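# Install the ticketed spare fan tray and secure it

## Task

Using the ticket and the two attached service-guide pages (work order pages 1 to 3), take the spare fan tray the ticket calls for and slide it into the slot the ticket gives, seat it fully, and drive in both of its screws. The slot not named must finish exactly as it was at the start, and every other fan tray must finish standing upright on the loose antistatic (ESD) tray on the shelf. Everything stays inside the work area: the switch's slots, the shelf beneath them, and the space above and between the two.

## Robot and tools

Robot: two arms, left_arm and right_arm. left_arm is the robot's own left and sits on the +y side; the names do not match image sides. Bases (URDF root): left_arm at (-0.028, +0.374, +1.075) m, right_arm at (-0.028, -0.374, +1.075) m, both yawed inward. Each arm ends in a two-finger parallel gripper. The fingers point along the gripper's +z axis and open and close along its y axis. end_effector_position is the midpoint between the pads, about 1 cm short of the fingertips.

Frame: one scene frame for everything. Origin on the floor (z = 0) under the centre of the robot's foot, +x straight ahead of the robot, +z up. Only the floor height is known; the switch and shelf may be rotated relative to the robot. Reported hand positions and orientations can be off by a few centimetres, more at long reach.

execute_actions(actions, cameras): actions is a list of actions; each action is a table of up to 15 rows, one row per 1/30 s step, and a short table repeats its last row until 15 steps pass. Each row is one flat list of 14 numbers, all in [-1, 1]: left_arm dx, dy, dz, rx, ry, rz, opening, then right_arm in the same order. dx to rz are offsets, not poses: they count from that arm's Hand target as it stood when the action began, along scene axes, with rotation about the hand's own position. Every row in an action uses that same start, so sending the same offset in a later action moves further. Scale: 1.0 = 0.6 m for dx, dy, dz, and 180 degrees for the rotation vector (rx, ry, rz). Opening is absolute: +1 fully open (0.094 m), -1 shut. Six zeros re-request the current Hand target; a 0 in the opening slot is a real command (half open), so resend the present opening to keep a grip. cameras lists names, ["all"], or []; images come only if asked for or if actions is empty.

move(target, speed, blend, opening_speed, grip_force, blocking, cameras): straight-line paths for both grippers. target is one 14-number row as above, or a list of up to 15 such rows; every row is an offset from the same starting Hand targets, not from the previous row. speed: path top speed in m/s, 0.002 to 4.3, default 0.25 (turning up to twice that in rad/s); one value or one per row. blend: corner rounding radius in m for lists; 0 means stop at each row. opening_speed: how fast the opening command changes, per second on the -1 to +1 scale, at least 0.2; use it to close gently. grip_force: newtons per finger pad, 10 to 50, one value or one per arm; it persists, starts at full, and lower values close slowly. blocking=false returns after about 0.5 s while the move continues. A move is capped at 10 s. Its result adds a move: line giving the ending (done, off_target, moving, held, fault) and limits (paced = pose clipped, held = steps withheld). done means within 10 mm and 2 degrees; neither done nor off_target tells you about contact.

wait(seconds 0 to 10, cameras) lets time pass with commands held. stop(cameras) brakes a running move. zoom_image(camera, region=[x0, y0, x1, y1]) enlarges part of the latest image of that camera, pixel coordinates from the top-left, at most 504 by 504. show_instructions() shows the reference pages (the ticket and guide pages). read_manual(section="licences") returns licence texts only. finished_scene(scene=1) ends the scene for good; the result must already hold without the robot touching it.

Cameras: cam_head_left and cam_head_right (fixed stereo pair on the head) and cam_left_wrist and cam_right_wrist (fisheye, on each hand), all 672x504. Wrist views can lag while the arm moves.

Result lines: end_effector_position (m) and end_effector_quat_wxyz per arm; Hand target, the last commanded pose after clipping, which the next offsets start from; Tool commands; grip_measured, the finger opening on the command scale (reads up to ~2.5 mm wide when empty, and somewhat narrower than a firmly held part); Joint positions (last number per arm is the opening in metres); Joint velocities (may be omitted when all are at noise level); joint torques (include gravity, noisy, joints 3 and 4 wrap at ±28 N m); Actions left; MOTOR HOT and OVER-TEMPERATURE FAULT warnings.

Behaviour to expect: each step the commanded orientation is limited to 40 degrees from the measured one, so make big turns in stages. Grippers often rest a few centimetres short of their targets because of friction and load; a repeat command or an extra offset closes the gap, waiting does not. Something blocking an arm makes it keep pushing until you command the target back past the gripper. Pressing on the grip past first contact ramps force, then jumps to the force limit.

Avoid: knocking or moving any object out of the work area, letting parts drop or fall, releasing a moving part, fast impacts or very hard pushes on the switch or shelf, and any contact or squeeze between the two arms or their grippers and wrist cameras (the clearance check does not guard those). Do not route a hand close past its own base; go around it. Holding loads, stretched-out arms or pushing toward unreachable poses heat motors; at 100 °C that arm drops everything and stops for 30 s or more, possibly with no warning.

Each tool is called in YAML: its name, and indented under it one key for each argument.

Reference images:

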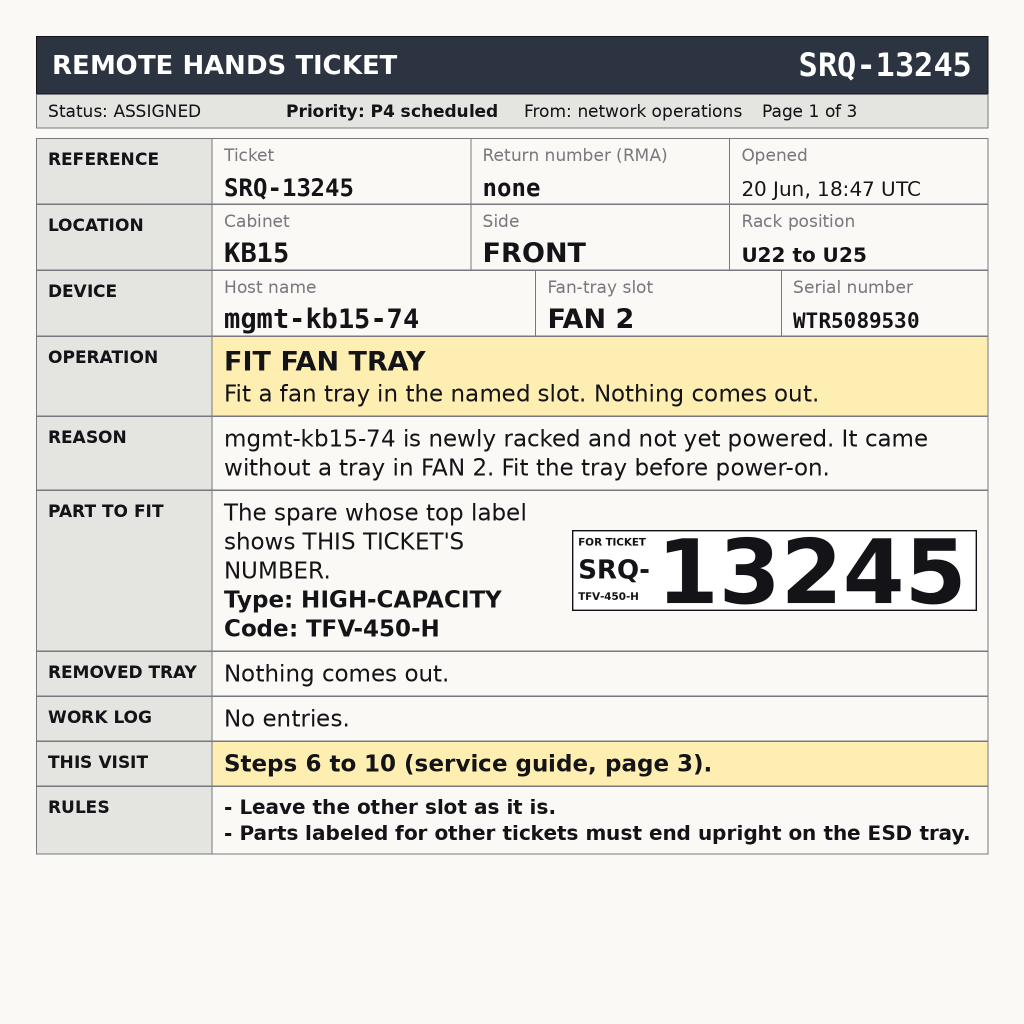

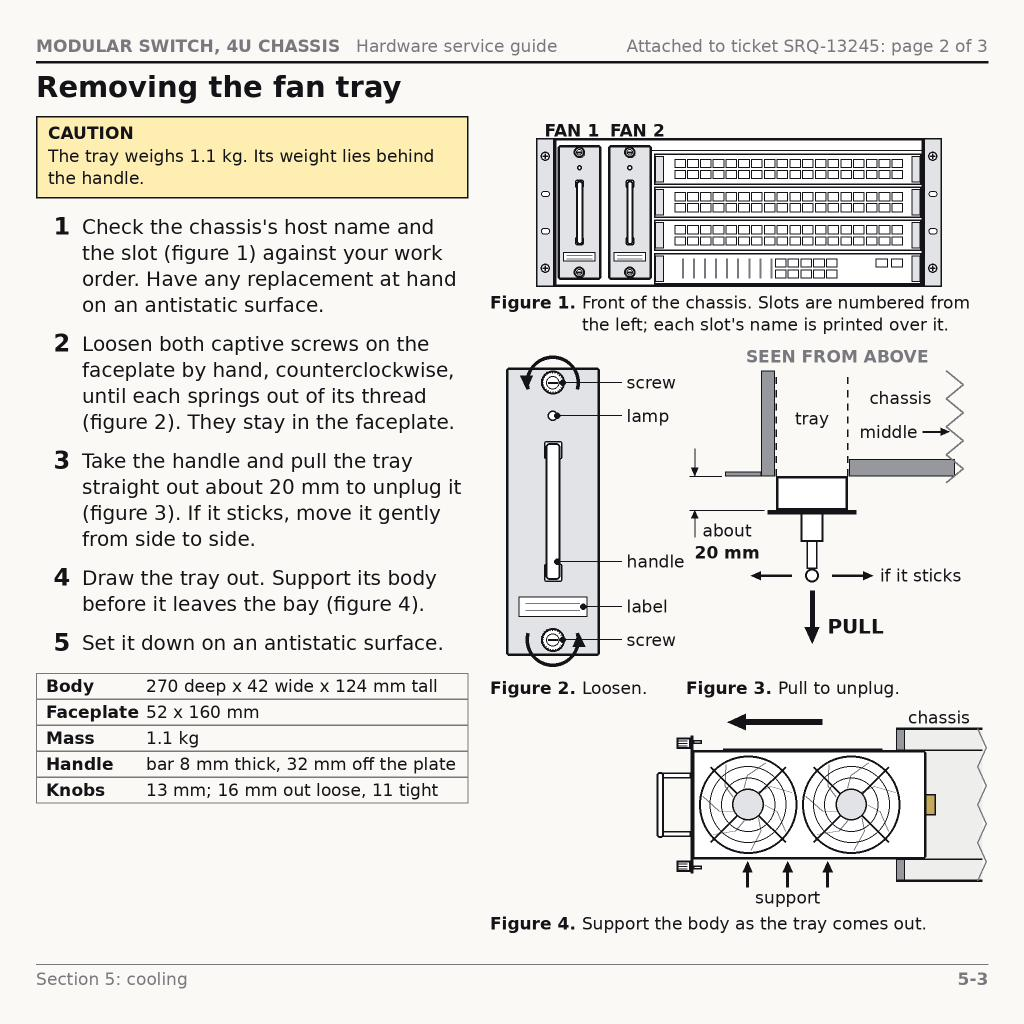

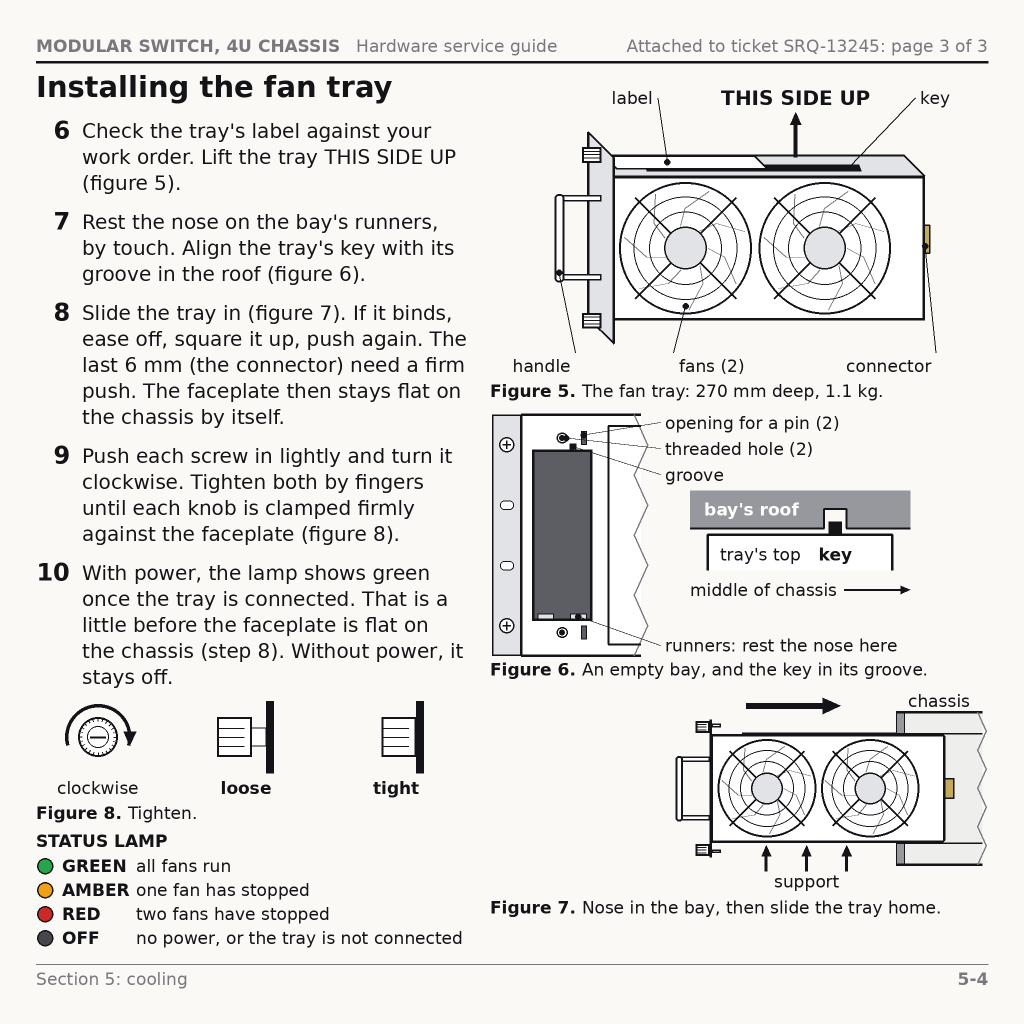

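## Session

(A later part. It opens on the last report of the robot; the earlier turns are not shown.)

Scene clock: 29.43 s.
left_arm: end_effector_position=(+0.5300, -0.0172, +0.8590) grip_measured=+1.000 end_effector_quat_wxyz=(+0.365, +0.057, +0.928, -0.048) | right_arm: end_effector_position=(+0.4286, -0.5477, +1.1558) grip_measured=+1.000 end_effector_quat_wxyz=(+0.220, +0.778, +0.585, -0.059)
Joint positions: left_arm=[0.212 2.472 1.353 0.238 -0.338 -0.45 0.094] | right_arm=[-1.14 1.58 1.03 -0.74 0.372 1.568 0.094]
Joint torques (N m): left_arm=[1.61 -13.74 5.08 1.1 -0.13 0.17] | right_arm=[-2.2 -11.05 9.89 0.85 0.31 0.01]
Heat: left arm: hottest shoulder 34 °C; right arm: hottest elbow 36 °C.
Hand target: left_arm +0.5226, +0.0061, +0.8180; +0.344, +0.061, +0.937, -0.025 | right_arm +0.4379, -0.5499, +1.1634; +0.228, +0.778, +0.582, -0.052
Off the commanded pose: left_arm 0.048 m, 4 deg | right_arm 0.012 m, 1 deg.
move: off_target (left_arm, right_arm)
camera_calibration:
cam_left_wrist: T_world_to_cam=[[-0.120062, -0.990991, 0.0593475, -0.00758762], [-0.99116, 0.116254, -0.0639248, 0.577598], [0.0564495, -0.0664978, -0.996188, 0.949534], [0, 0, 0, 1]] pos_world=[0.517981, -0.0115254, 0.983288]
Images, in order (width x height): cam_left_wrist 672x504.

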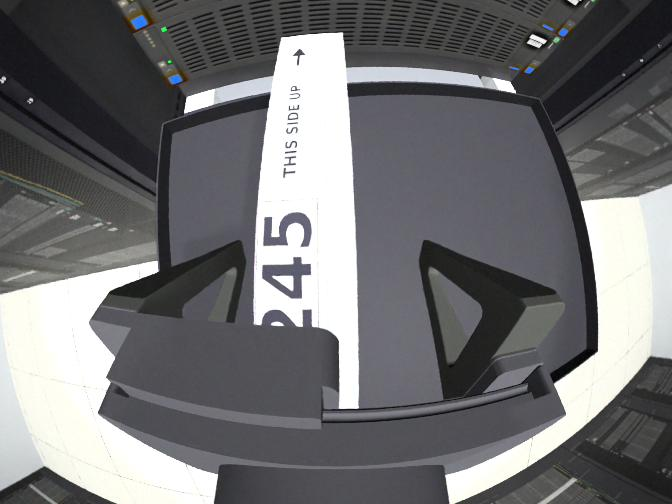

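wait:
  seconds: 0.1
  cameras: ["all"]

zoom_image:
  camera: "cam_head_right"
  region: [210, 230, 370, 390]

zoom_image:
  camera: "cam_head_left"
  region: [290, 240, 450, 400]

Scene clock: 30.73 s.
left_arm: end_effector_position=(+0.5300, -0.0172, +0.8590) grip_measured=+1.000 end_effector_quat_wxyz=(+0.365, +0.057, +0.928, -0.048) | right_arm: end_effector_position=(+0.4286, -0.5477, +1.1558) grip_measured=+1.000 end_effector_quat_wxyz=(+0.220, +0.778, +0.585, -0.059)
Joint positions: left_arm=[0.212 2.472 1.353 0.238 -0.338 -0.45 0.094] | right_arm=[-1.14 1.58 1.03 -0.74 0.372 1.568 0.094]
Joint torques (N m): left_arm=[2.84 -13.98 4.86 1.11 -0.17 0.23] | right_arm=[-2.2 -11.05 9.88 0.85 0.31 0.01]
Heat: left arm: hottest shoulder 34 °C; right arm: hottest elbow 36 °C.
Hand target: left_arm +0.5226, +0.0061, +0.8179; +0.344, +0.061, +0.937, -0.025 | right_arm +0.4379, -0.5499, +1.1634; +0.228, +0.778, +0.582, -0.052
Tool commands: left_gripper/opening=+1.0 right_gripper/opening=+1.0
Off the commanded pose: left_arm 0.048 m, 4 deg | right_arm 0.012 m, 1 deg.
wait: 0.10 s; at rest from the start
camera_calibration:
cam_left_wrist: T_world_to_cam=[[-0.120062, -0.990991, 0.0593475, -0.00758762], [-0.99116, 0.116254, -0.0639248, 0.577598], [0.0564495, -0.0664978, -0.996188, 0.949534], [0, 0, 0, 1]] pos_world=[0.517981, -0.0115254, 0.983288]

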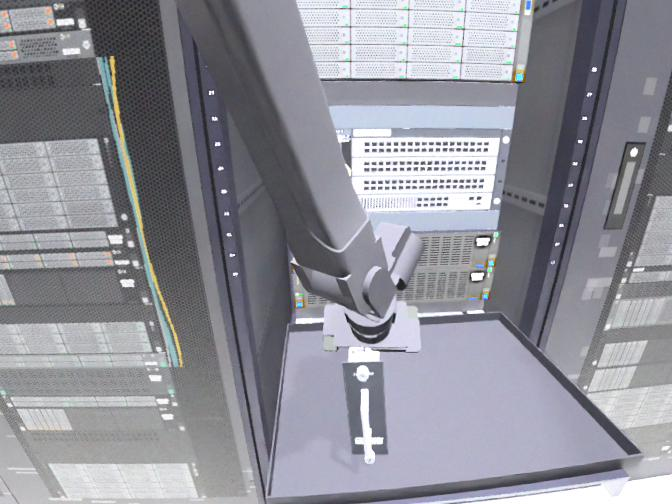

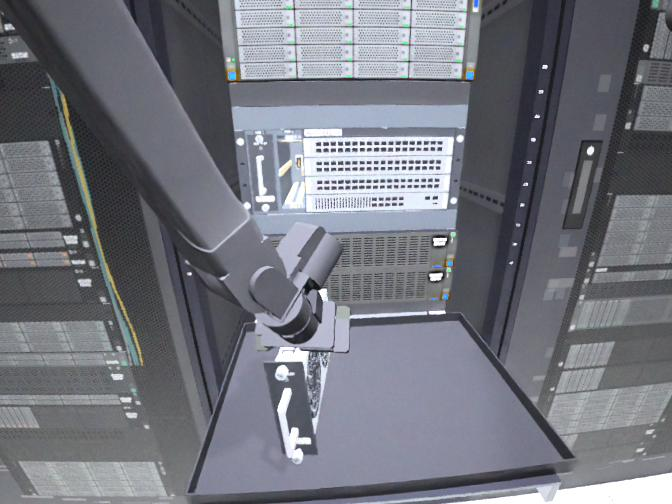

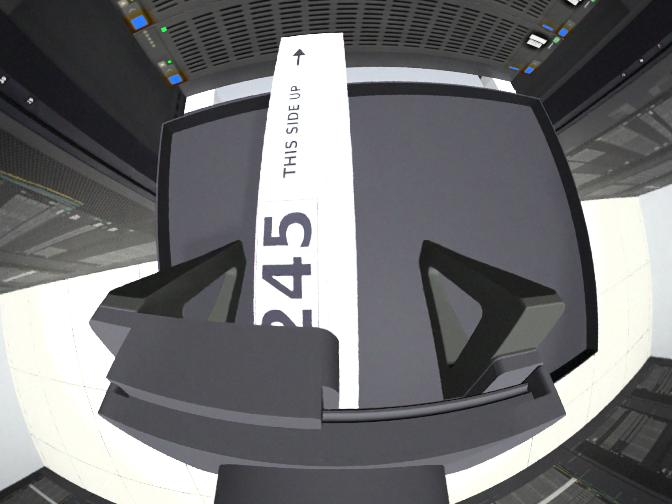

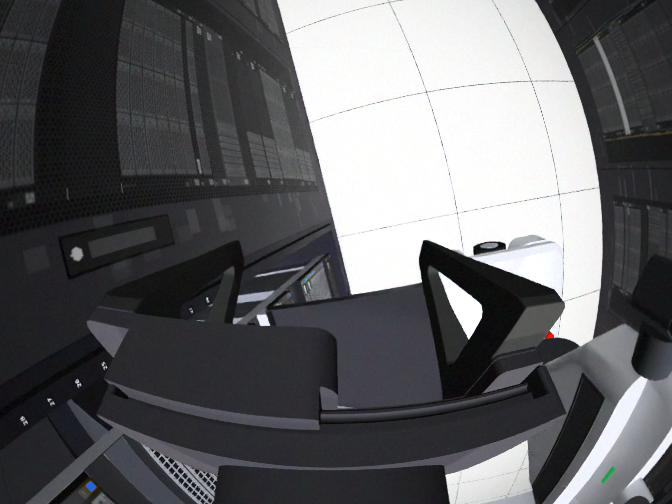

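Scaled by 3.150 from the camera's 672x504 image, which has a finer 960x720 frame.

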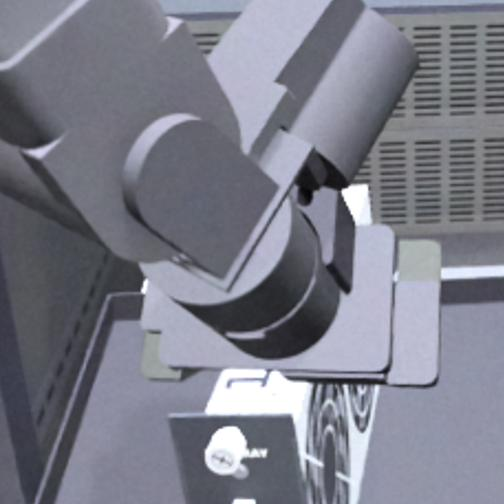

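Scaled by 3.150 from the camera's 672x504 image, which has a finer 960x720 frame.

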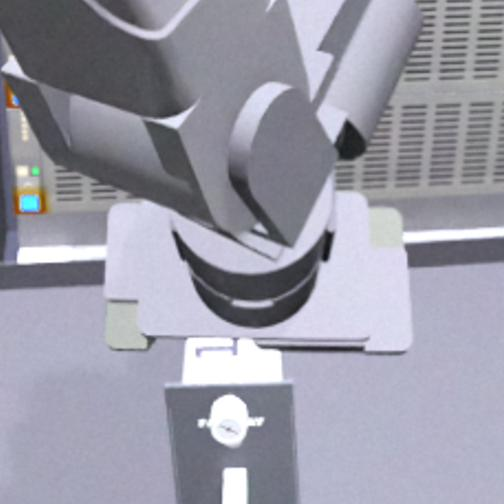

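move:
  target:
    - [0.01,-0.01,0.13,0,0,0,1,0,0,0,0,0,0,1]
  cameras: ["cam_head_left","cam_head_right","cam_left_wrist"]
  speed: 0.1

Scene clock: 32.63 s.
left_arm: end_effector_position=(+0.5208, -0.0018, +0.8796) grip_measured=+1.000 end_effector_quat_wxyz=(+0.336, +0.064, +0.939, -0.024) | right_arm: end_effector_position=(+0.4286, -0.5477, +1.1558) grip_measured=+1.000 end_effector_quat_wxyz=(+0.220, +0.778, +0.585, -0.059)
Joint positions: left_arm=[0.221 2.397 1.316 0.121 -0.337 -0.443 0.094] | right_arm=[-1.14 1.58 1.03 -0.74 0.372 1.568 0.094]
Joint torques (N m): left_arm=[1.2 -19.25 4.74 0.91 -0.2 0.12] | right_arm=[-2.2 -11.05 9.88 0.87 0.31 0.01]
Heat: left arm: hottest shoulder 34 °C; right arm: hottest elbow 37 °C.
Hand target: left_arm +0.5285, +0.0000, +0.8960; +0.344, +0.062, +0.937, -0.025 | right_arm +0.4379, -0.5499, +1.1634; +0.228, +0.778, +0.582, -0.052
Off the commanded pose: left_arm 0.018 m, 1 deg | right_arm 0.012 m, 1 deg.
move: off_target (left_arm, right_arm)
camera_calibration:
cam_left_wrist: T_world_to_cam=[[-0.115069, -0.99328, 0.0123813, 0.0440782], [-0.993352, 0.1151, 0.00183088, 0.511217], [-0.00324367, -0.0120883, -0.999922, 1.006], [0, 0, 0, 1]] pos_world=[0.516154, -0.00289833, 1.00444]
Images, in order (width x height): cam_head_left 672x504, cam_head_right 672x504, cam_left_wrist 672x504.

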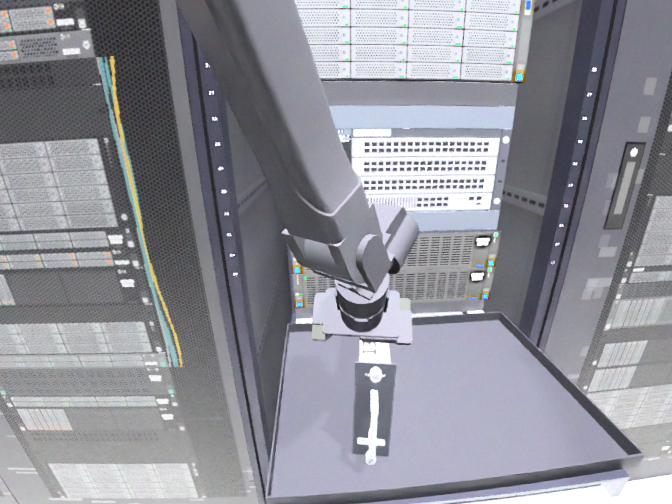

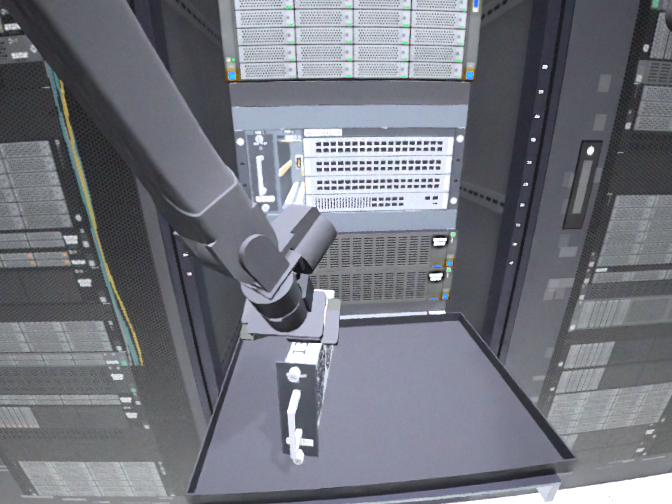

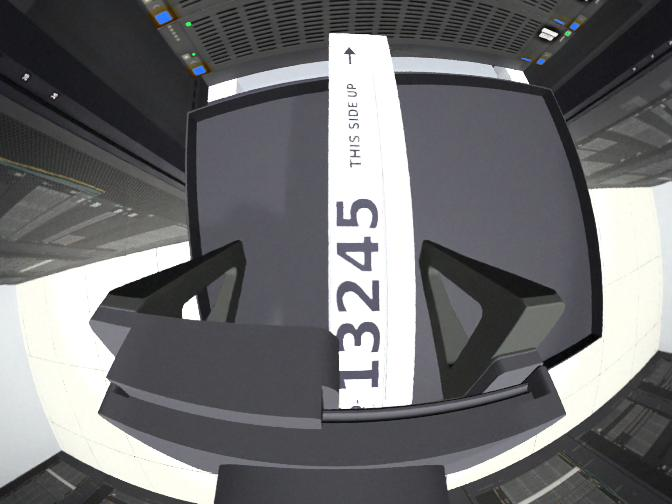

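move:
  target:
    - [0.0,-0.065,0.02,0,0,0,1,0,0,0,0,0,0,1]
    - [0.0,-0.038,-0.01,0,0,0,1,0,0,0,0,0,0,1]
  cameras: ["cam_left_wrist"]
  speed: 0.15

Scene clock: 34.97 s.
left_arm: end_effector_position=(+0.5174, -0.0182, +0.8843) grip_measured=+1.000 end_effector_quat_wxyz=(+0.333, +0.063, +0.941, -0.017) | right_arm: end_effector_position=(+0.4286, -0.5477, +1.1558) grip_measured=+1.000 end_effector_quat_wxyz=(+0.220, +0.778, +0.585, -0.059)
Joint positions: left_arm=[0.193 2.397 1.35 0.066 -0.362 -0.469 0.094] | right_arm=[-1.14 1.58 1.03 -0.74 0.372 1.568 0.094]
Joint torques (N m): left_arm=[1.03 -17.44 6.86 1.77 0 0.08] | right_arm=[-2.2 -11.05 9.89 0.87 0.31 0]
Heat: left arm: hottest shoulder 34 °C; right arm: hottest elbow 37 °C.
Hand target: left_arm +0.5287, -0.0227, +0.8901; +0.344, +0.062, +0.937, -0.025 | right_arm +0.4379, -0.5499, +1.1634; +0.228, +0.778, +0.582, -0.052
Off the commanded pose: left_arm 0.013 m, 2 deg | right_arm 0.012 m, 1 deg.
move: off_target (left_arm, right_arm)
camera_calibration:
cam_left_wrist: T_world_to_cam=[[-0.109181, -0.994022, -0.0000413194, 0.0352319], [-0.993986, 0.109176, 0.00849163, 0.504096], [-0.00843636, 0.000968192, -0.999964, 1.01344], [0, 0, 0, 1]] pos_world=[0.513461, -0.0209952, 1.00912]
Images, in order (width x height): cam_left_wrist 672x504.

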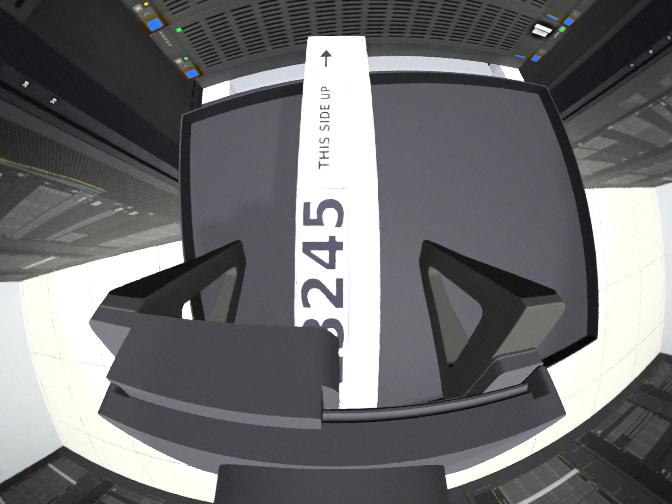

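move:
  target:
    - [0.0,0.0,-0.042,0,0,0,1,0,0,0,0,0,0,1]
  cameras: ["cam_left_wrist"]
  speed: 0.1

Scene clock: 36.23 s.
left_arm: end_effector_position=(+0.5104, -0.0124, +0.8552) grip_measured=+1.000 end_effector_quat_wxyz=(+0.327, +0.065, +0.943, -0.014) | right_arm: end_effector_position=(+0.4286, -0.5477, +1.1558) grip_measured=+1.000 end_effector_quat_wxyz=(+0.220, +0.778, +0.585, -0.059)
Joint positions: left_arm=[0.193 2.451 1.354 0.102 -0.36 -0.469 0.094] | right_arm=[-1.14 1.58 1.03 -0.74 0.372 1.568 0.094]
Joint torques (N m): left_arm=[0.91 -17.55 7.86 1.59 -0.06 0.18] | right_arm=[-2.2 -10.99 9.89 0.85 0.31 0]
Heat: left arm: hottest shoulder 34 °C; right arm: hottest elbow 37 °C.
Hand target: left_arm +0.5286, -0.0226, +0.8647; +0.344, +0.062, +0.937, -0.025 | right_arm +0.4379, -0.5499, +1.1634; +0.228, +0.778, +0.582, -0.052
Off the commanded pose: left_arm 0.023 m, 2 deg | right_arm 0.012 m, 1 deg.
move: off_target (left_arm, right_arm)
camera_calibration:
cam_left_wrist: T_world_to_cam=[[-0.109621, -0.993945, -0.00751324, 0.0468543], [-0.993765, 0.10944, 0.0213016, 0.485693], [-0.0203504, 0.00980151, -0.999745, 0.990261], [0, 0, 0, 1]] pos_world=[0.507953, -0.0162898, 0.980015]
Images, in order (width x height): cam_left_wrist 672x504.

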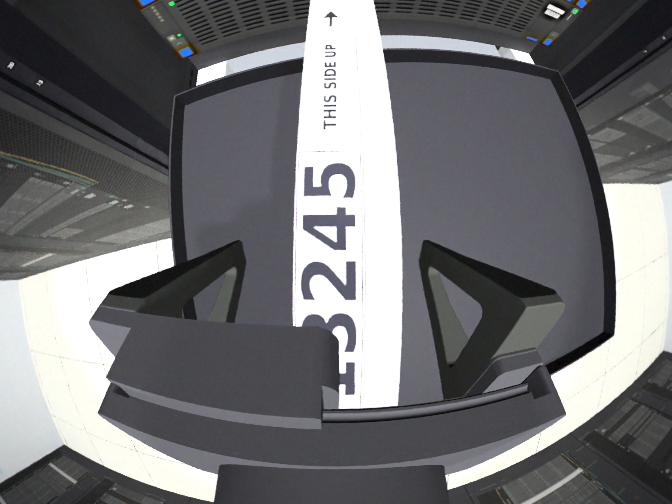

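move:
  target:
    - [0.018,-0.022,0.012,0,0,0,1,0,0,0,0,0,0,1]
  cameras: ["cam_left_wrist"]
  speed: 0.1

Scene clock: 37.57 s.
left_arm: end_effector_position=(+0.5256, -0.0256, +0.8659) grip_measured=+1.000 end_effector_quat_wxyz=(+0.334, +0.063, +0.940, -0.019) | right_arm: end_effector_position=(+0.4286, -0.5477, +1.1558) grip_measured=+1.000 end_effector_quat_wxyz=(+0.220, +0.778, +0.585, -0.059)
Joint positions: left_arm=[0.193 2.452 1.403 0.073 -0.36 -0.469 0.094] | right_arm=[-1.14 1.58 1.03 -0.74 0.372 1.568 0.094]
Joint torques (N m): left_arm=[0.73 -18.43 8.62 0.85 -0.12 0.07] | right_arm=[-2.2 -11.05 9.88 0.85 0.32 0.01]
Heat: left arm: hottest shoulder 35 °C; right arm: hottest elbow 37 °C.
Hand target: left_arm +0.5395, -0.0359, +0.8721; +0.344, +0.062, +0.937, -0.025 | right_arm +0.4379, -0.5499, +1.1634; +0.228, +0.778, +0.582, -0.052
Off the commanded pose: left_arm 0.018 m, 1 deg | right_arm 0.012 m, 1 deg.
move: off_target (left_arm, right_arm)
camera_calibration:
cam_left_wrist: T_world_to_cam=[[-0.109869, -0.993941, 0.00313076, 0.0263528], [-0.993928, 0.109886, 0.00562114, 0.515703], [-0.00593111, -0.00249416, -0.999979, 0.993727], [0, 0, 0, 1]] pos_world=[0.521361, -0.0279967, 0.990725]
Images, in order (width x height): cam_left_wrist 672x504.

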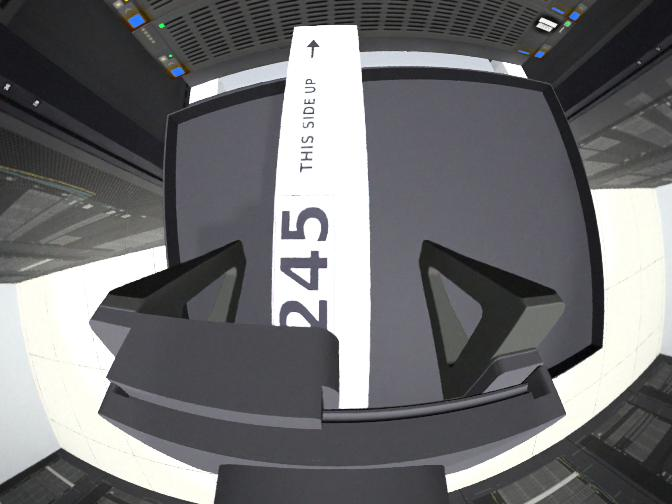

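move:
  target:
    - [0.0,0.018,-0.022,0,0,0,1,0,0,0,0,0,0,1]
  cameras: ["cam_left_wrist"]
  speed: 0.15

Scene clock: 38.80 s.
left_arm: end_effector_position=(+0.5261, -0.0211, +0.8570) grip_measured=+1.000 end_effector_quat_wxyz=(+0.333, +0.064, +0.940, -0.018) | right_arm: end_effector_position=(+0.4286, -0.5477, +1.1558) grip_measured=+1.000 end_effector_quat_wxyz=(+0.220, +0.778, +0.585, -0.059)
Joint positions: left_arm=[0.2 2.469 1.404 0.089 -0.356 -0.462 0.094] | right_arm=[-1.14 1.58 1.03 -0.74 0.372 1.568 0.094]
Joint torques (N m): left_arm=[0.21 -16.32 7.23 1.69 -0.01 0.11] | right_arm=[-2.2 -11.05 9.88 0.85 0.31 0.01]
Heat: left arm: hottest shoulder 35 °C; right arm: hottest elbow 37 °C.
Hand target: left_arm +0.5395, -0.0250, +0.8589; +0.344, +0.062, +0.937, -0.025 | right_arm +0.4379, -0.5499, +1.1634; +0.228, +0.778, +0.582, -0.052
Off the commanded pose: left_arm 0.014 m, 1 deg | right_arm 0.012 m, 1 deg.
move: off_target (left_arm, right_arm)
camera_calibration:
cam_left_wrist: T_world_to_cam=[[-0.110985, -0.993821, 0.00166476, 0.0327578], [-0.993793, 0.110995, 0.00749968, 0.514084], [-0.00763812, -0.00082207, -0.99997, 0.985762], [0, 0, 0, 1]] pos_world=[0.522058, -0.0236949, 0.981823]
Images, in order (width x height): cam_left_wrist 672x504.

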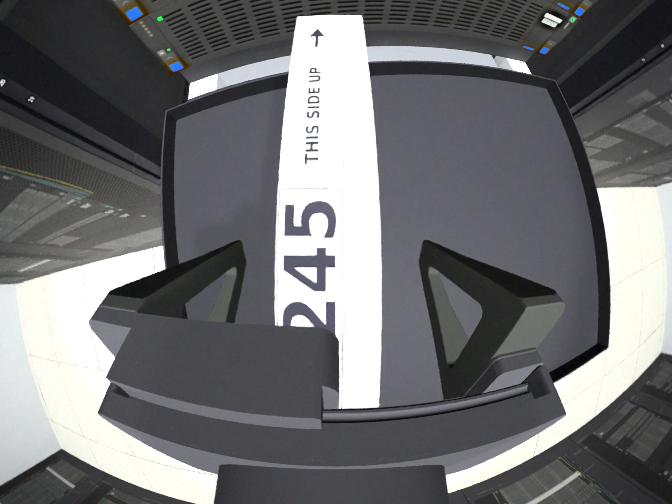

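move:
  target:
    - [0,0,0,0,0,0,-0.2,0,0,0,0,0,0,1]
  cameras: ["cam_left_wrist","cam_head_right"]
  opening_speed: 0.6

Scene clock: 41.53 s.
left_arm: end_effector_position=(+0.5260, -0.0210, +0.8567) grip_measured=-0.096 end_effector_quat_wxyz=(+0.333, +0.062, +0.941, -0.019) | right_arm: end_effector_position=(+0.4286, -0.5477, +1.1558) grip_measured=+1.000 end_effector_quat_wxyz=(+0.220, +0.778, +0.585, -0.059)
Joint positions: left_arm=[0.2 2.469 1.404 0.089 -0.355 -0.465 0.042] | right_arm=[-1.14 1.58 1.03 -0.74 0.372 1.568 0.094]
Joint torques (N m): left_arm=[1.79 -18.02 7.25 1.44 -0.11 0.19] | right_arm=[-2.26 -11.05 9.89 0.85 0.31 0]
Heat: left arm: hottest shoulder 35 °C; right arm: hottest elbow 38 °C.
Hand target: left_arm +0.5394, -0.0250, +0.8586; +0.344, +0.061, +0.937, -0.025 | right_arm +0.4379, -0.5499, +1.1634; +0.228, +0.778, +0.582, -0.052
Off the commanded pose: left_arm 0.014 m, 1 deg | right_arm 0.012 m, 1 deg.
move: off_target (left_arm, right_arm)
camera_calibration:
cam_left_wrist: T_world_to_cam=[[-0.108816, -0.994051, 0.00462201, 0.0291232], [-0.994021, 0.108852, 0.00858159, 0.513152], [-0.00903365, -0.00366056, -0.999952, 0.986114], [0, 0, 0, 1]] pos_world=[0.522161, -0.0232982, 0.981529]
Images, in order (width x height): cam_head_right 672x504, cam_left_wrist 672x504.

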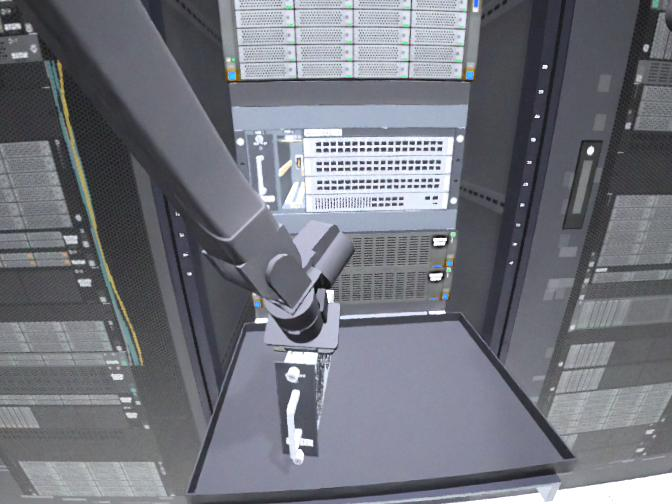

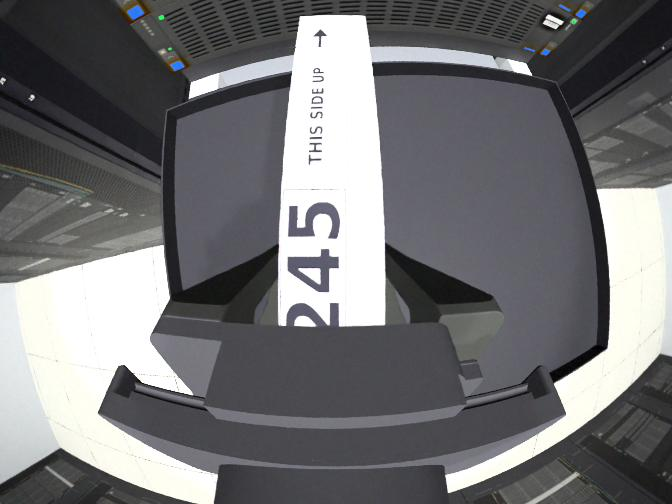

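move:
  target:
    - [0,0,0.1,0,0,0,-0.25,0,0,0,0,0,0,1]
  cameras: ["all"]
  speed: 0.08

zoom_image:
  camera: "cam_head_right"
  region: [420, 120, 480, 220]

zoom_image:
  camera: "cam_head_left"
  region: [470, 120, 530, 220]

zoom_image:
  camera: "cam_head_right"
  region: [230, 230, 390, 480]

Scene clock: 44.47 s.
left_arm: end_effector_position=(+0.5133, -0.0117, +0.8592) grip_measured=-0.098 end_effector_quat_wxyz=(+0.309, +0.068, +0.949, -0.007) | right_arm: end_effector_position=(+0.4286, -0.5477, +1.1558) grip_measured=+1.000 end_effector_quat_wxyz=(+0.220, +0.778, +0.585, -0.059)
Joint positions: left_arm=[0.2 2.44 1.377 0.029 -0.346 -0.468 0.042] | right_arm=[-1.14 1.58 1.03 -0.74 0.372 1.568 0.094]
Joint torques (N m): left_arm=[1.2 -24.59 5.33 1.05 -0.42 0.15] | right_arm=[-2.2 -11.05 9.88 0.87 0.31 0.01]
Heat: left arm: hottest shoulder 36 °C; right arm: hottest elbow 38 °C.
Hand target: left_arm +0.5395, -0.0251, +0.9188; +0.344, +0.061, +0.937, -0.025 | right_arm +0.4379, -0.5499, +1.1634; +0.228, +0.778, +0.582, -0.052
Off the commanded pose: left_arm 0.066 m, 5 deg | right_arm 0.012 m, 1 deg.
move: off_target (left_arm, right_arm)
camera_calibration:
cam_left_wrist: T_world_to_cam=[[-0.111107, -0.993616, -0.019546, 0.059032], [-0.992147, 0.109763, 0.0599645, 0.454312], [-0.0574362, 0.0260549, -0.998009, 1.01202], [0, 0, 0, 1]] pos_world=[0.51543, -0.0175796, 0.983916]

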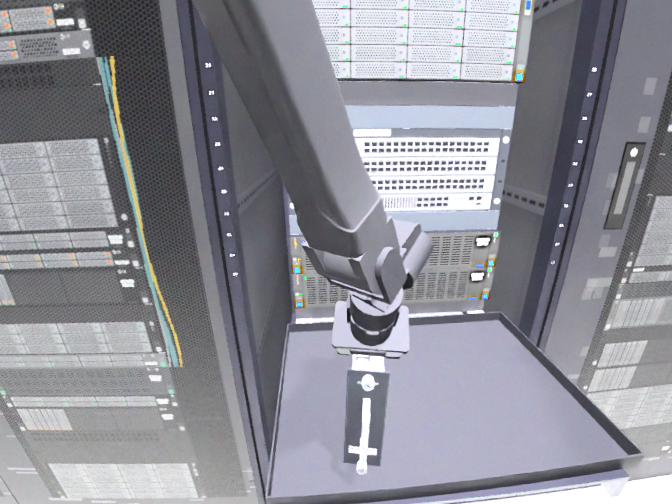

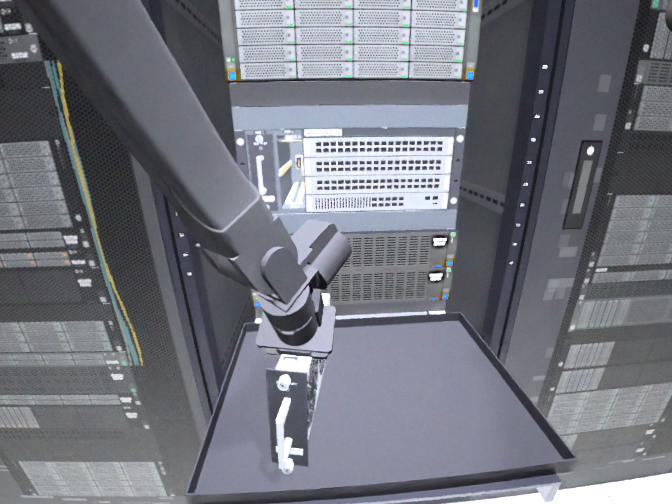

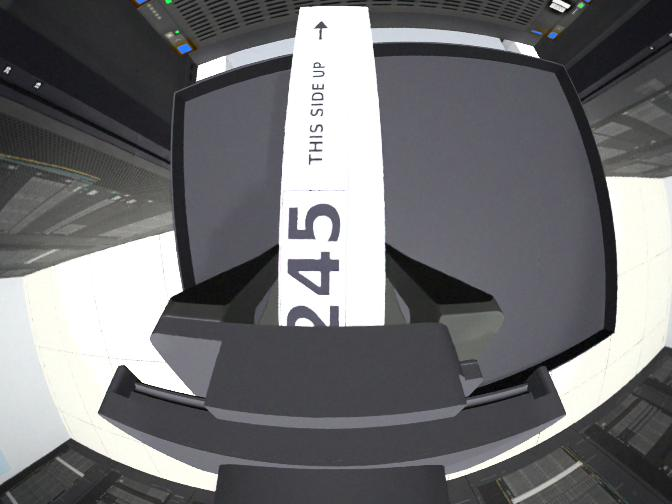

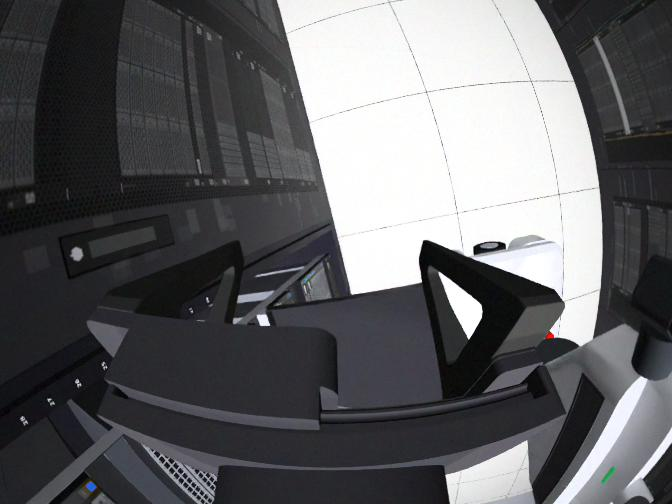

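Scaled by 5.040 from the camera's 672x504 image, which has a finer 960x720 frame.

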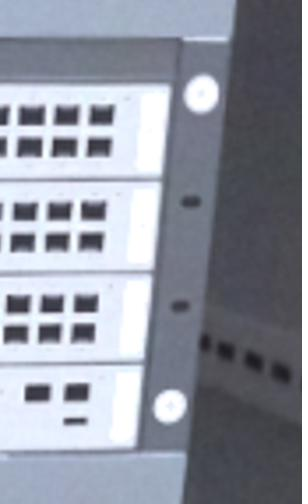

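Scaled by 5.040 from the camera's 672x504 image, which has a finer 960x720 frame.

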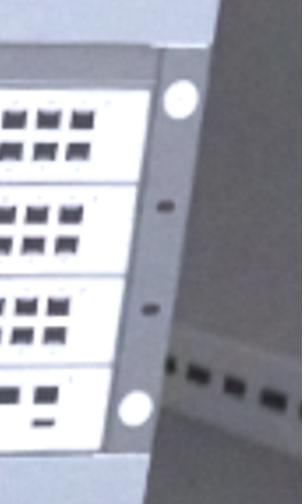

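Scaled by 2.016 from the camera's 672x504 image, which has a finer 960x720 frame.

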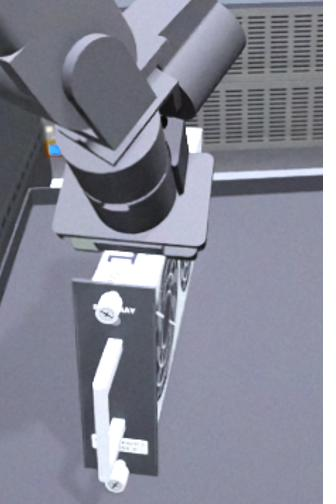

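move:
  target:
    - [0.01,-0.01,0.12,-0.010,-0.018,0,-0.25,0,0,0,0,0,0,1]
  cameras: ["cam_head_left","cam_head_right","cam_left_wrist"]
  speed: 0.08

Scene clock: 47.00 s.
left_arm: end_effector_position=(+0.4987, +0.0011, +0.8940) grip_measured=-0.099 end_effector_quat_wxyz=(+0.299, +0.074, +0.951, +0.002) | right_arm: end_effector_position=(+0.4286, -0.5477, +1.1558) grip_measured=+1.000 end_effector_quat_wxyz=(+0.220, +0.778, +0.585, -0.059)
Joint positions: left_arm=[0.2 2.337 1.297 -0.019 -0.347 -0.459 0.042] | right_arm=[-1.14 1.58 1.03 -0.74 0.372 1.568 0.094]
Joint torques (N m): left_arm=[1.14 -26.46 7.73 1.66 -0.83 0.1] | right_arm=[-2.2 -10.99 9.88 0.87 0.31 0]
Heat: left arm: hottest shoulder 37 °C; right arm: hottest elbow 38 °C.
Hand target: left_arm +0.5454, -0.0310, +0.9907; +0.371, +0.057, +0.926, -0.038 | right_arm +0.4379, -0.5499, +1.1634; +0.228, +0.778, +0.582, -0.052
Off the commanded pose: left_arm 0.112 m, 10 deg | right_arm 0.012 m, 1 deg.
move: off_target (left_arm, right_arm)
camera_calibration:
cam_left_wrist: T_world_to_cam=[[-0.118296, -0.992182, -0.0397653, 0.0924191], [-0.990103, 0.114813, 0.0807156, 0.416791], [-0.075519, 0.0489201, -0.995944, 1.05283], [0, 0, 0, 1]] pos_world=[0.503107, -0.00766093, 1.01859]
Images, in order (width x height): cam_head_left 672x504, cam_head_right 672x504, cam_left_wrist 672x504.

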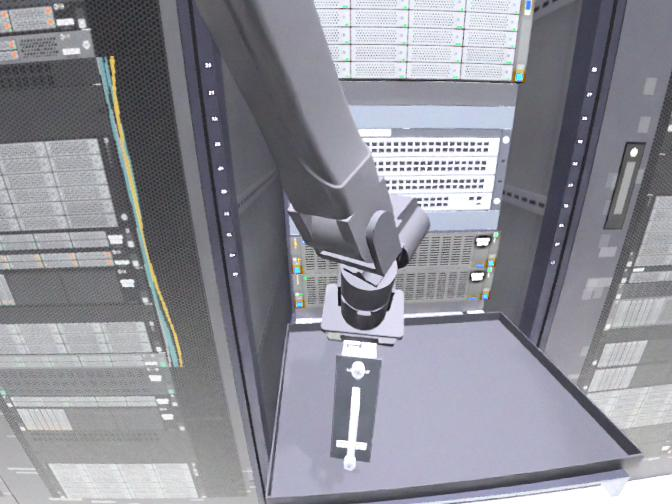

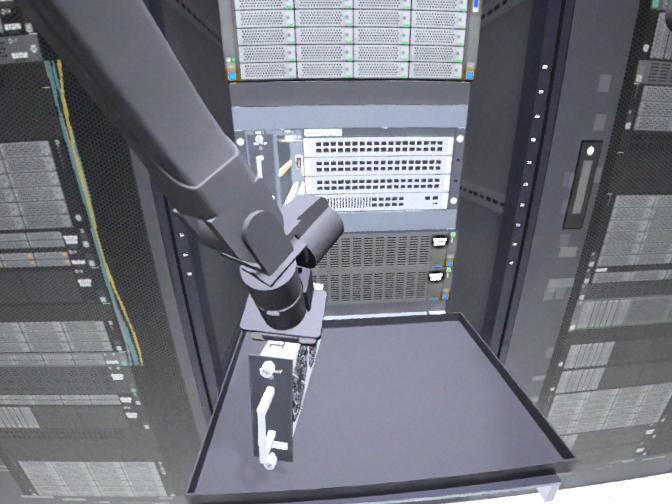

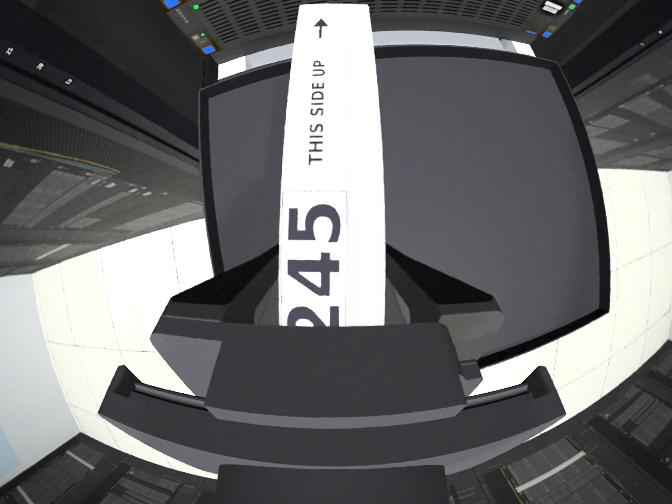

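move:
  target:
    - [0,0,0,0,0,0,-0.25,0,0,0,0,0,0,1]

Scene clock: 47.87 s.
left_arm: end_effector_position=(+0.4987, +0.0011, +0.8940) grip_measured=-0.099 end_effector_quat_wxyz=(+0.299, +0.074, +0.951, +0.002) | right_arm: end_effector_position=(+0.4286, -0.5477, +1.1558) grip_measured=+1.000 end_effector_quat_wxyz=(+0.220, +0.778, +0.585, -0.059)
Joint positions: left_arm=[0.2 2.337 1.297 -0.019 -0.347 -0.459 0.042] | right_arm=[-1.14 1.58 1.03 -0.74 0.372 1.568 0.094]
Joint torques (N m): left_arm=[0.97 -27.16 7.86 1.76 -0.82 0.16] | right_arm=[-2.14 -11.05 9.88 0.85 0.31 0.01]
Heat: left arm: hottest shoulder 37 °C; right arm: hottest elbow 39 °C.
Hand target: left_arm +0.5454, -0.0310, +0.9907; +0.371, +0.057, +0.926, -0.038 | right_arm +0.4379, -0.5499, +1.1634; +0.228, +0.778, +0.582, -0.052
Off the commanded pose: left_arm 0.112 m, 10 deg | right_arm 0.012 m, 1 deg.
move: off_target (left_arm, right_arm)

move:
  target:
    - [0.0,0.0,0.25,-0.005,-0.03,0,-0.25,0,0,0,0,0,0,1]
  cameras: ["cam_head_left","cam_head_right","cam_left_wrist"]
  speed: 0.12

Scene clock: 50.63 s.
left_arm: end_effector_position=(+0.5119, -0.0011, +1.0329) grip_measured=-0.099 end_effector_quat_wxyz=(+0.337, +0.073, +0.939, +0.003) | right_arm: end_effector_position=(+0.4286, -0.5477, +1.1558) grip_measured=+1.000 end_effector_quat_wxyz=(+0.220, +0.778, +0.585, -0.059)
Joint positions: left_arm=[0.2 2.066 1.255 -0.176 -0.389 -0.433 0.042] | right_arm=[-1.14 1.58 1.03 -0.74 0.372 1.568 0.094]
Joint torques (N m): left_arm=[-0.21 -25.52 10.52 2.18 -0.9 0.15] | right_arm=[-2.2 -10.99 9.89 0.87 0.31 0]
Heat: left arm: hottest shoulder 37 °C; right arm: hottest elbow 39 °C.
Hand target: left_arm +0.5455, -0.0310, +1.1408; +0.415, +0.056, +0.907, -0.042 | right_arm +0.4379, -0.5499, +1.1634; +0.228, +0.778, +0.582, -0.052
Off the commanded pose: left_arm 0.117 m, 11 deg | right_arm 0.012 m, 1 deg.
move: off_target (left_arm, right_arm)
camera_calibration:
cam_left_wrist: T_world_to_cam=[[-0.114127, -0.992456, -0.0447891, 0.100447], [-0.99346, 0.114173, 0.00155442, 0.502405], [0.00357099, 0.0446735, -0.998995, 1.15488], [0, 0, 0, 1]] pos_world=[0.506459, -0.00926424, 1.15744]
Images, in order (width x height): cam_head_left 672x504, cam_head_right 672x504, cam_left_wrist 672x504.

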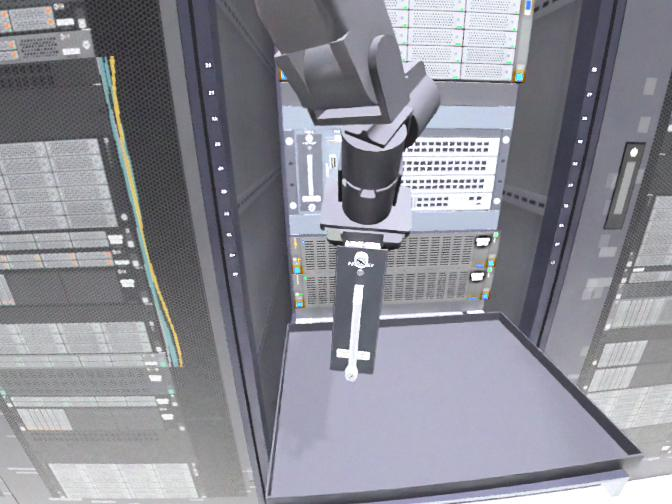

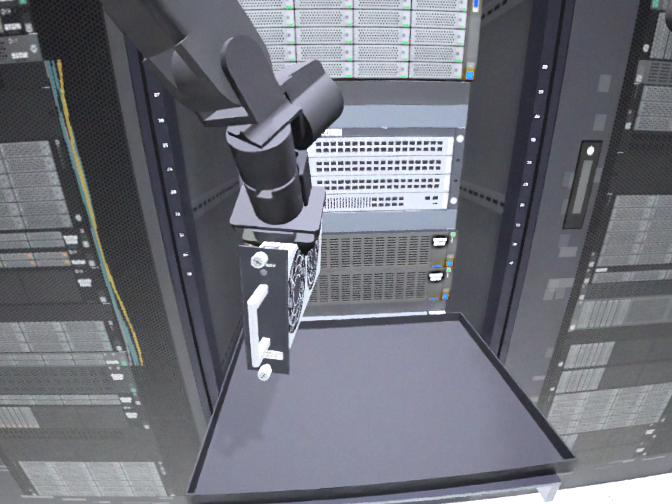

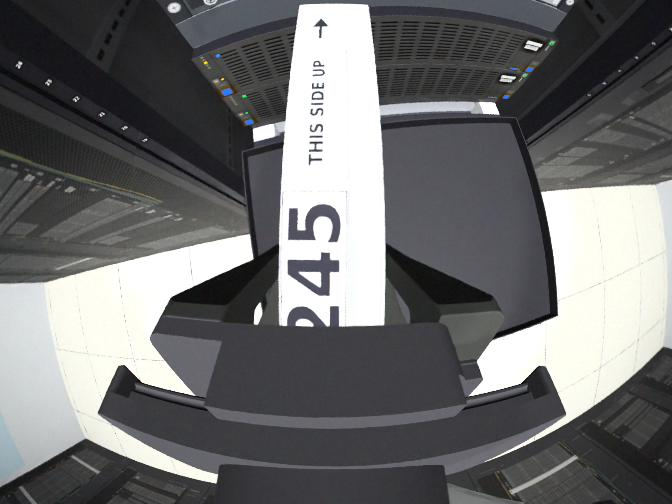

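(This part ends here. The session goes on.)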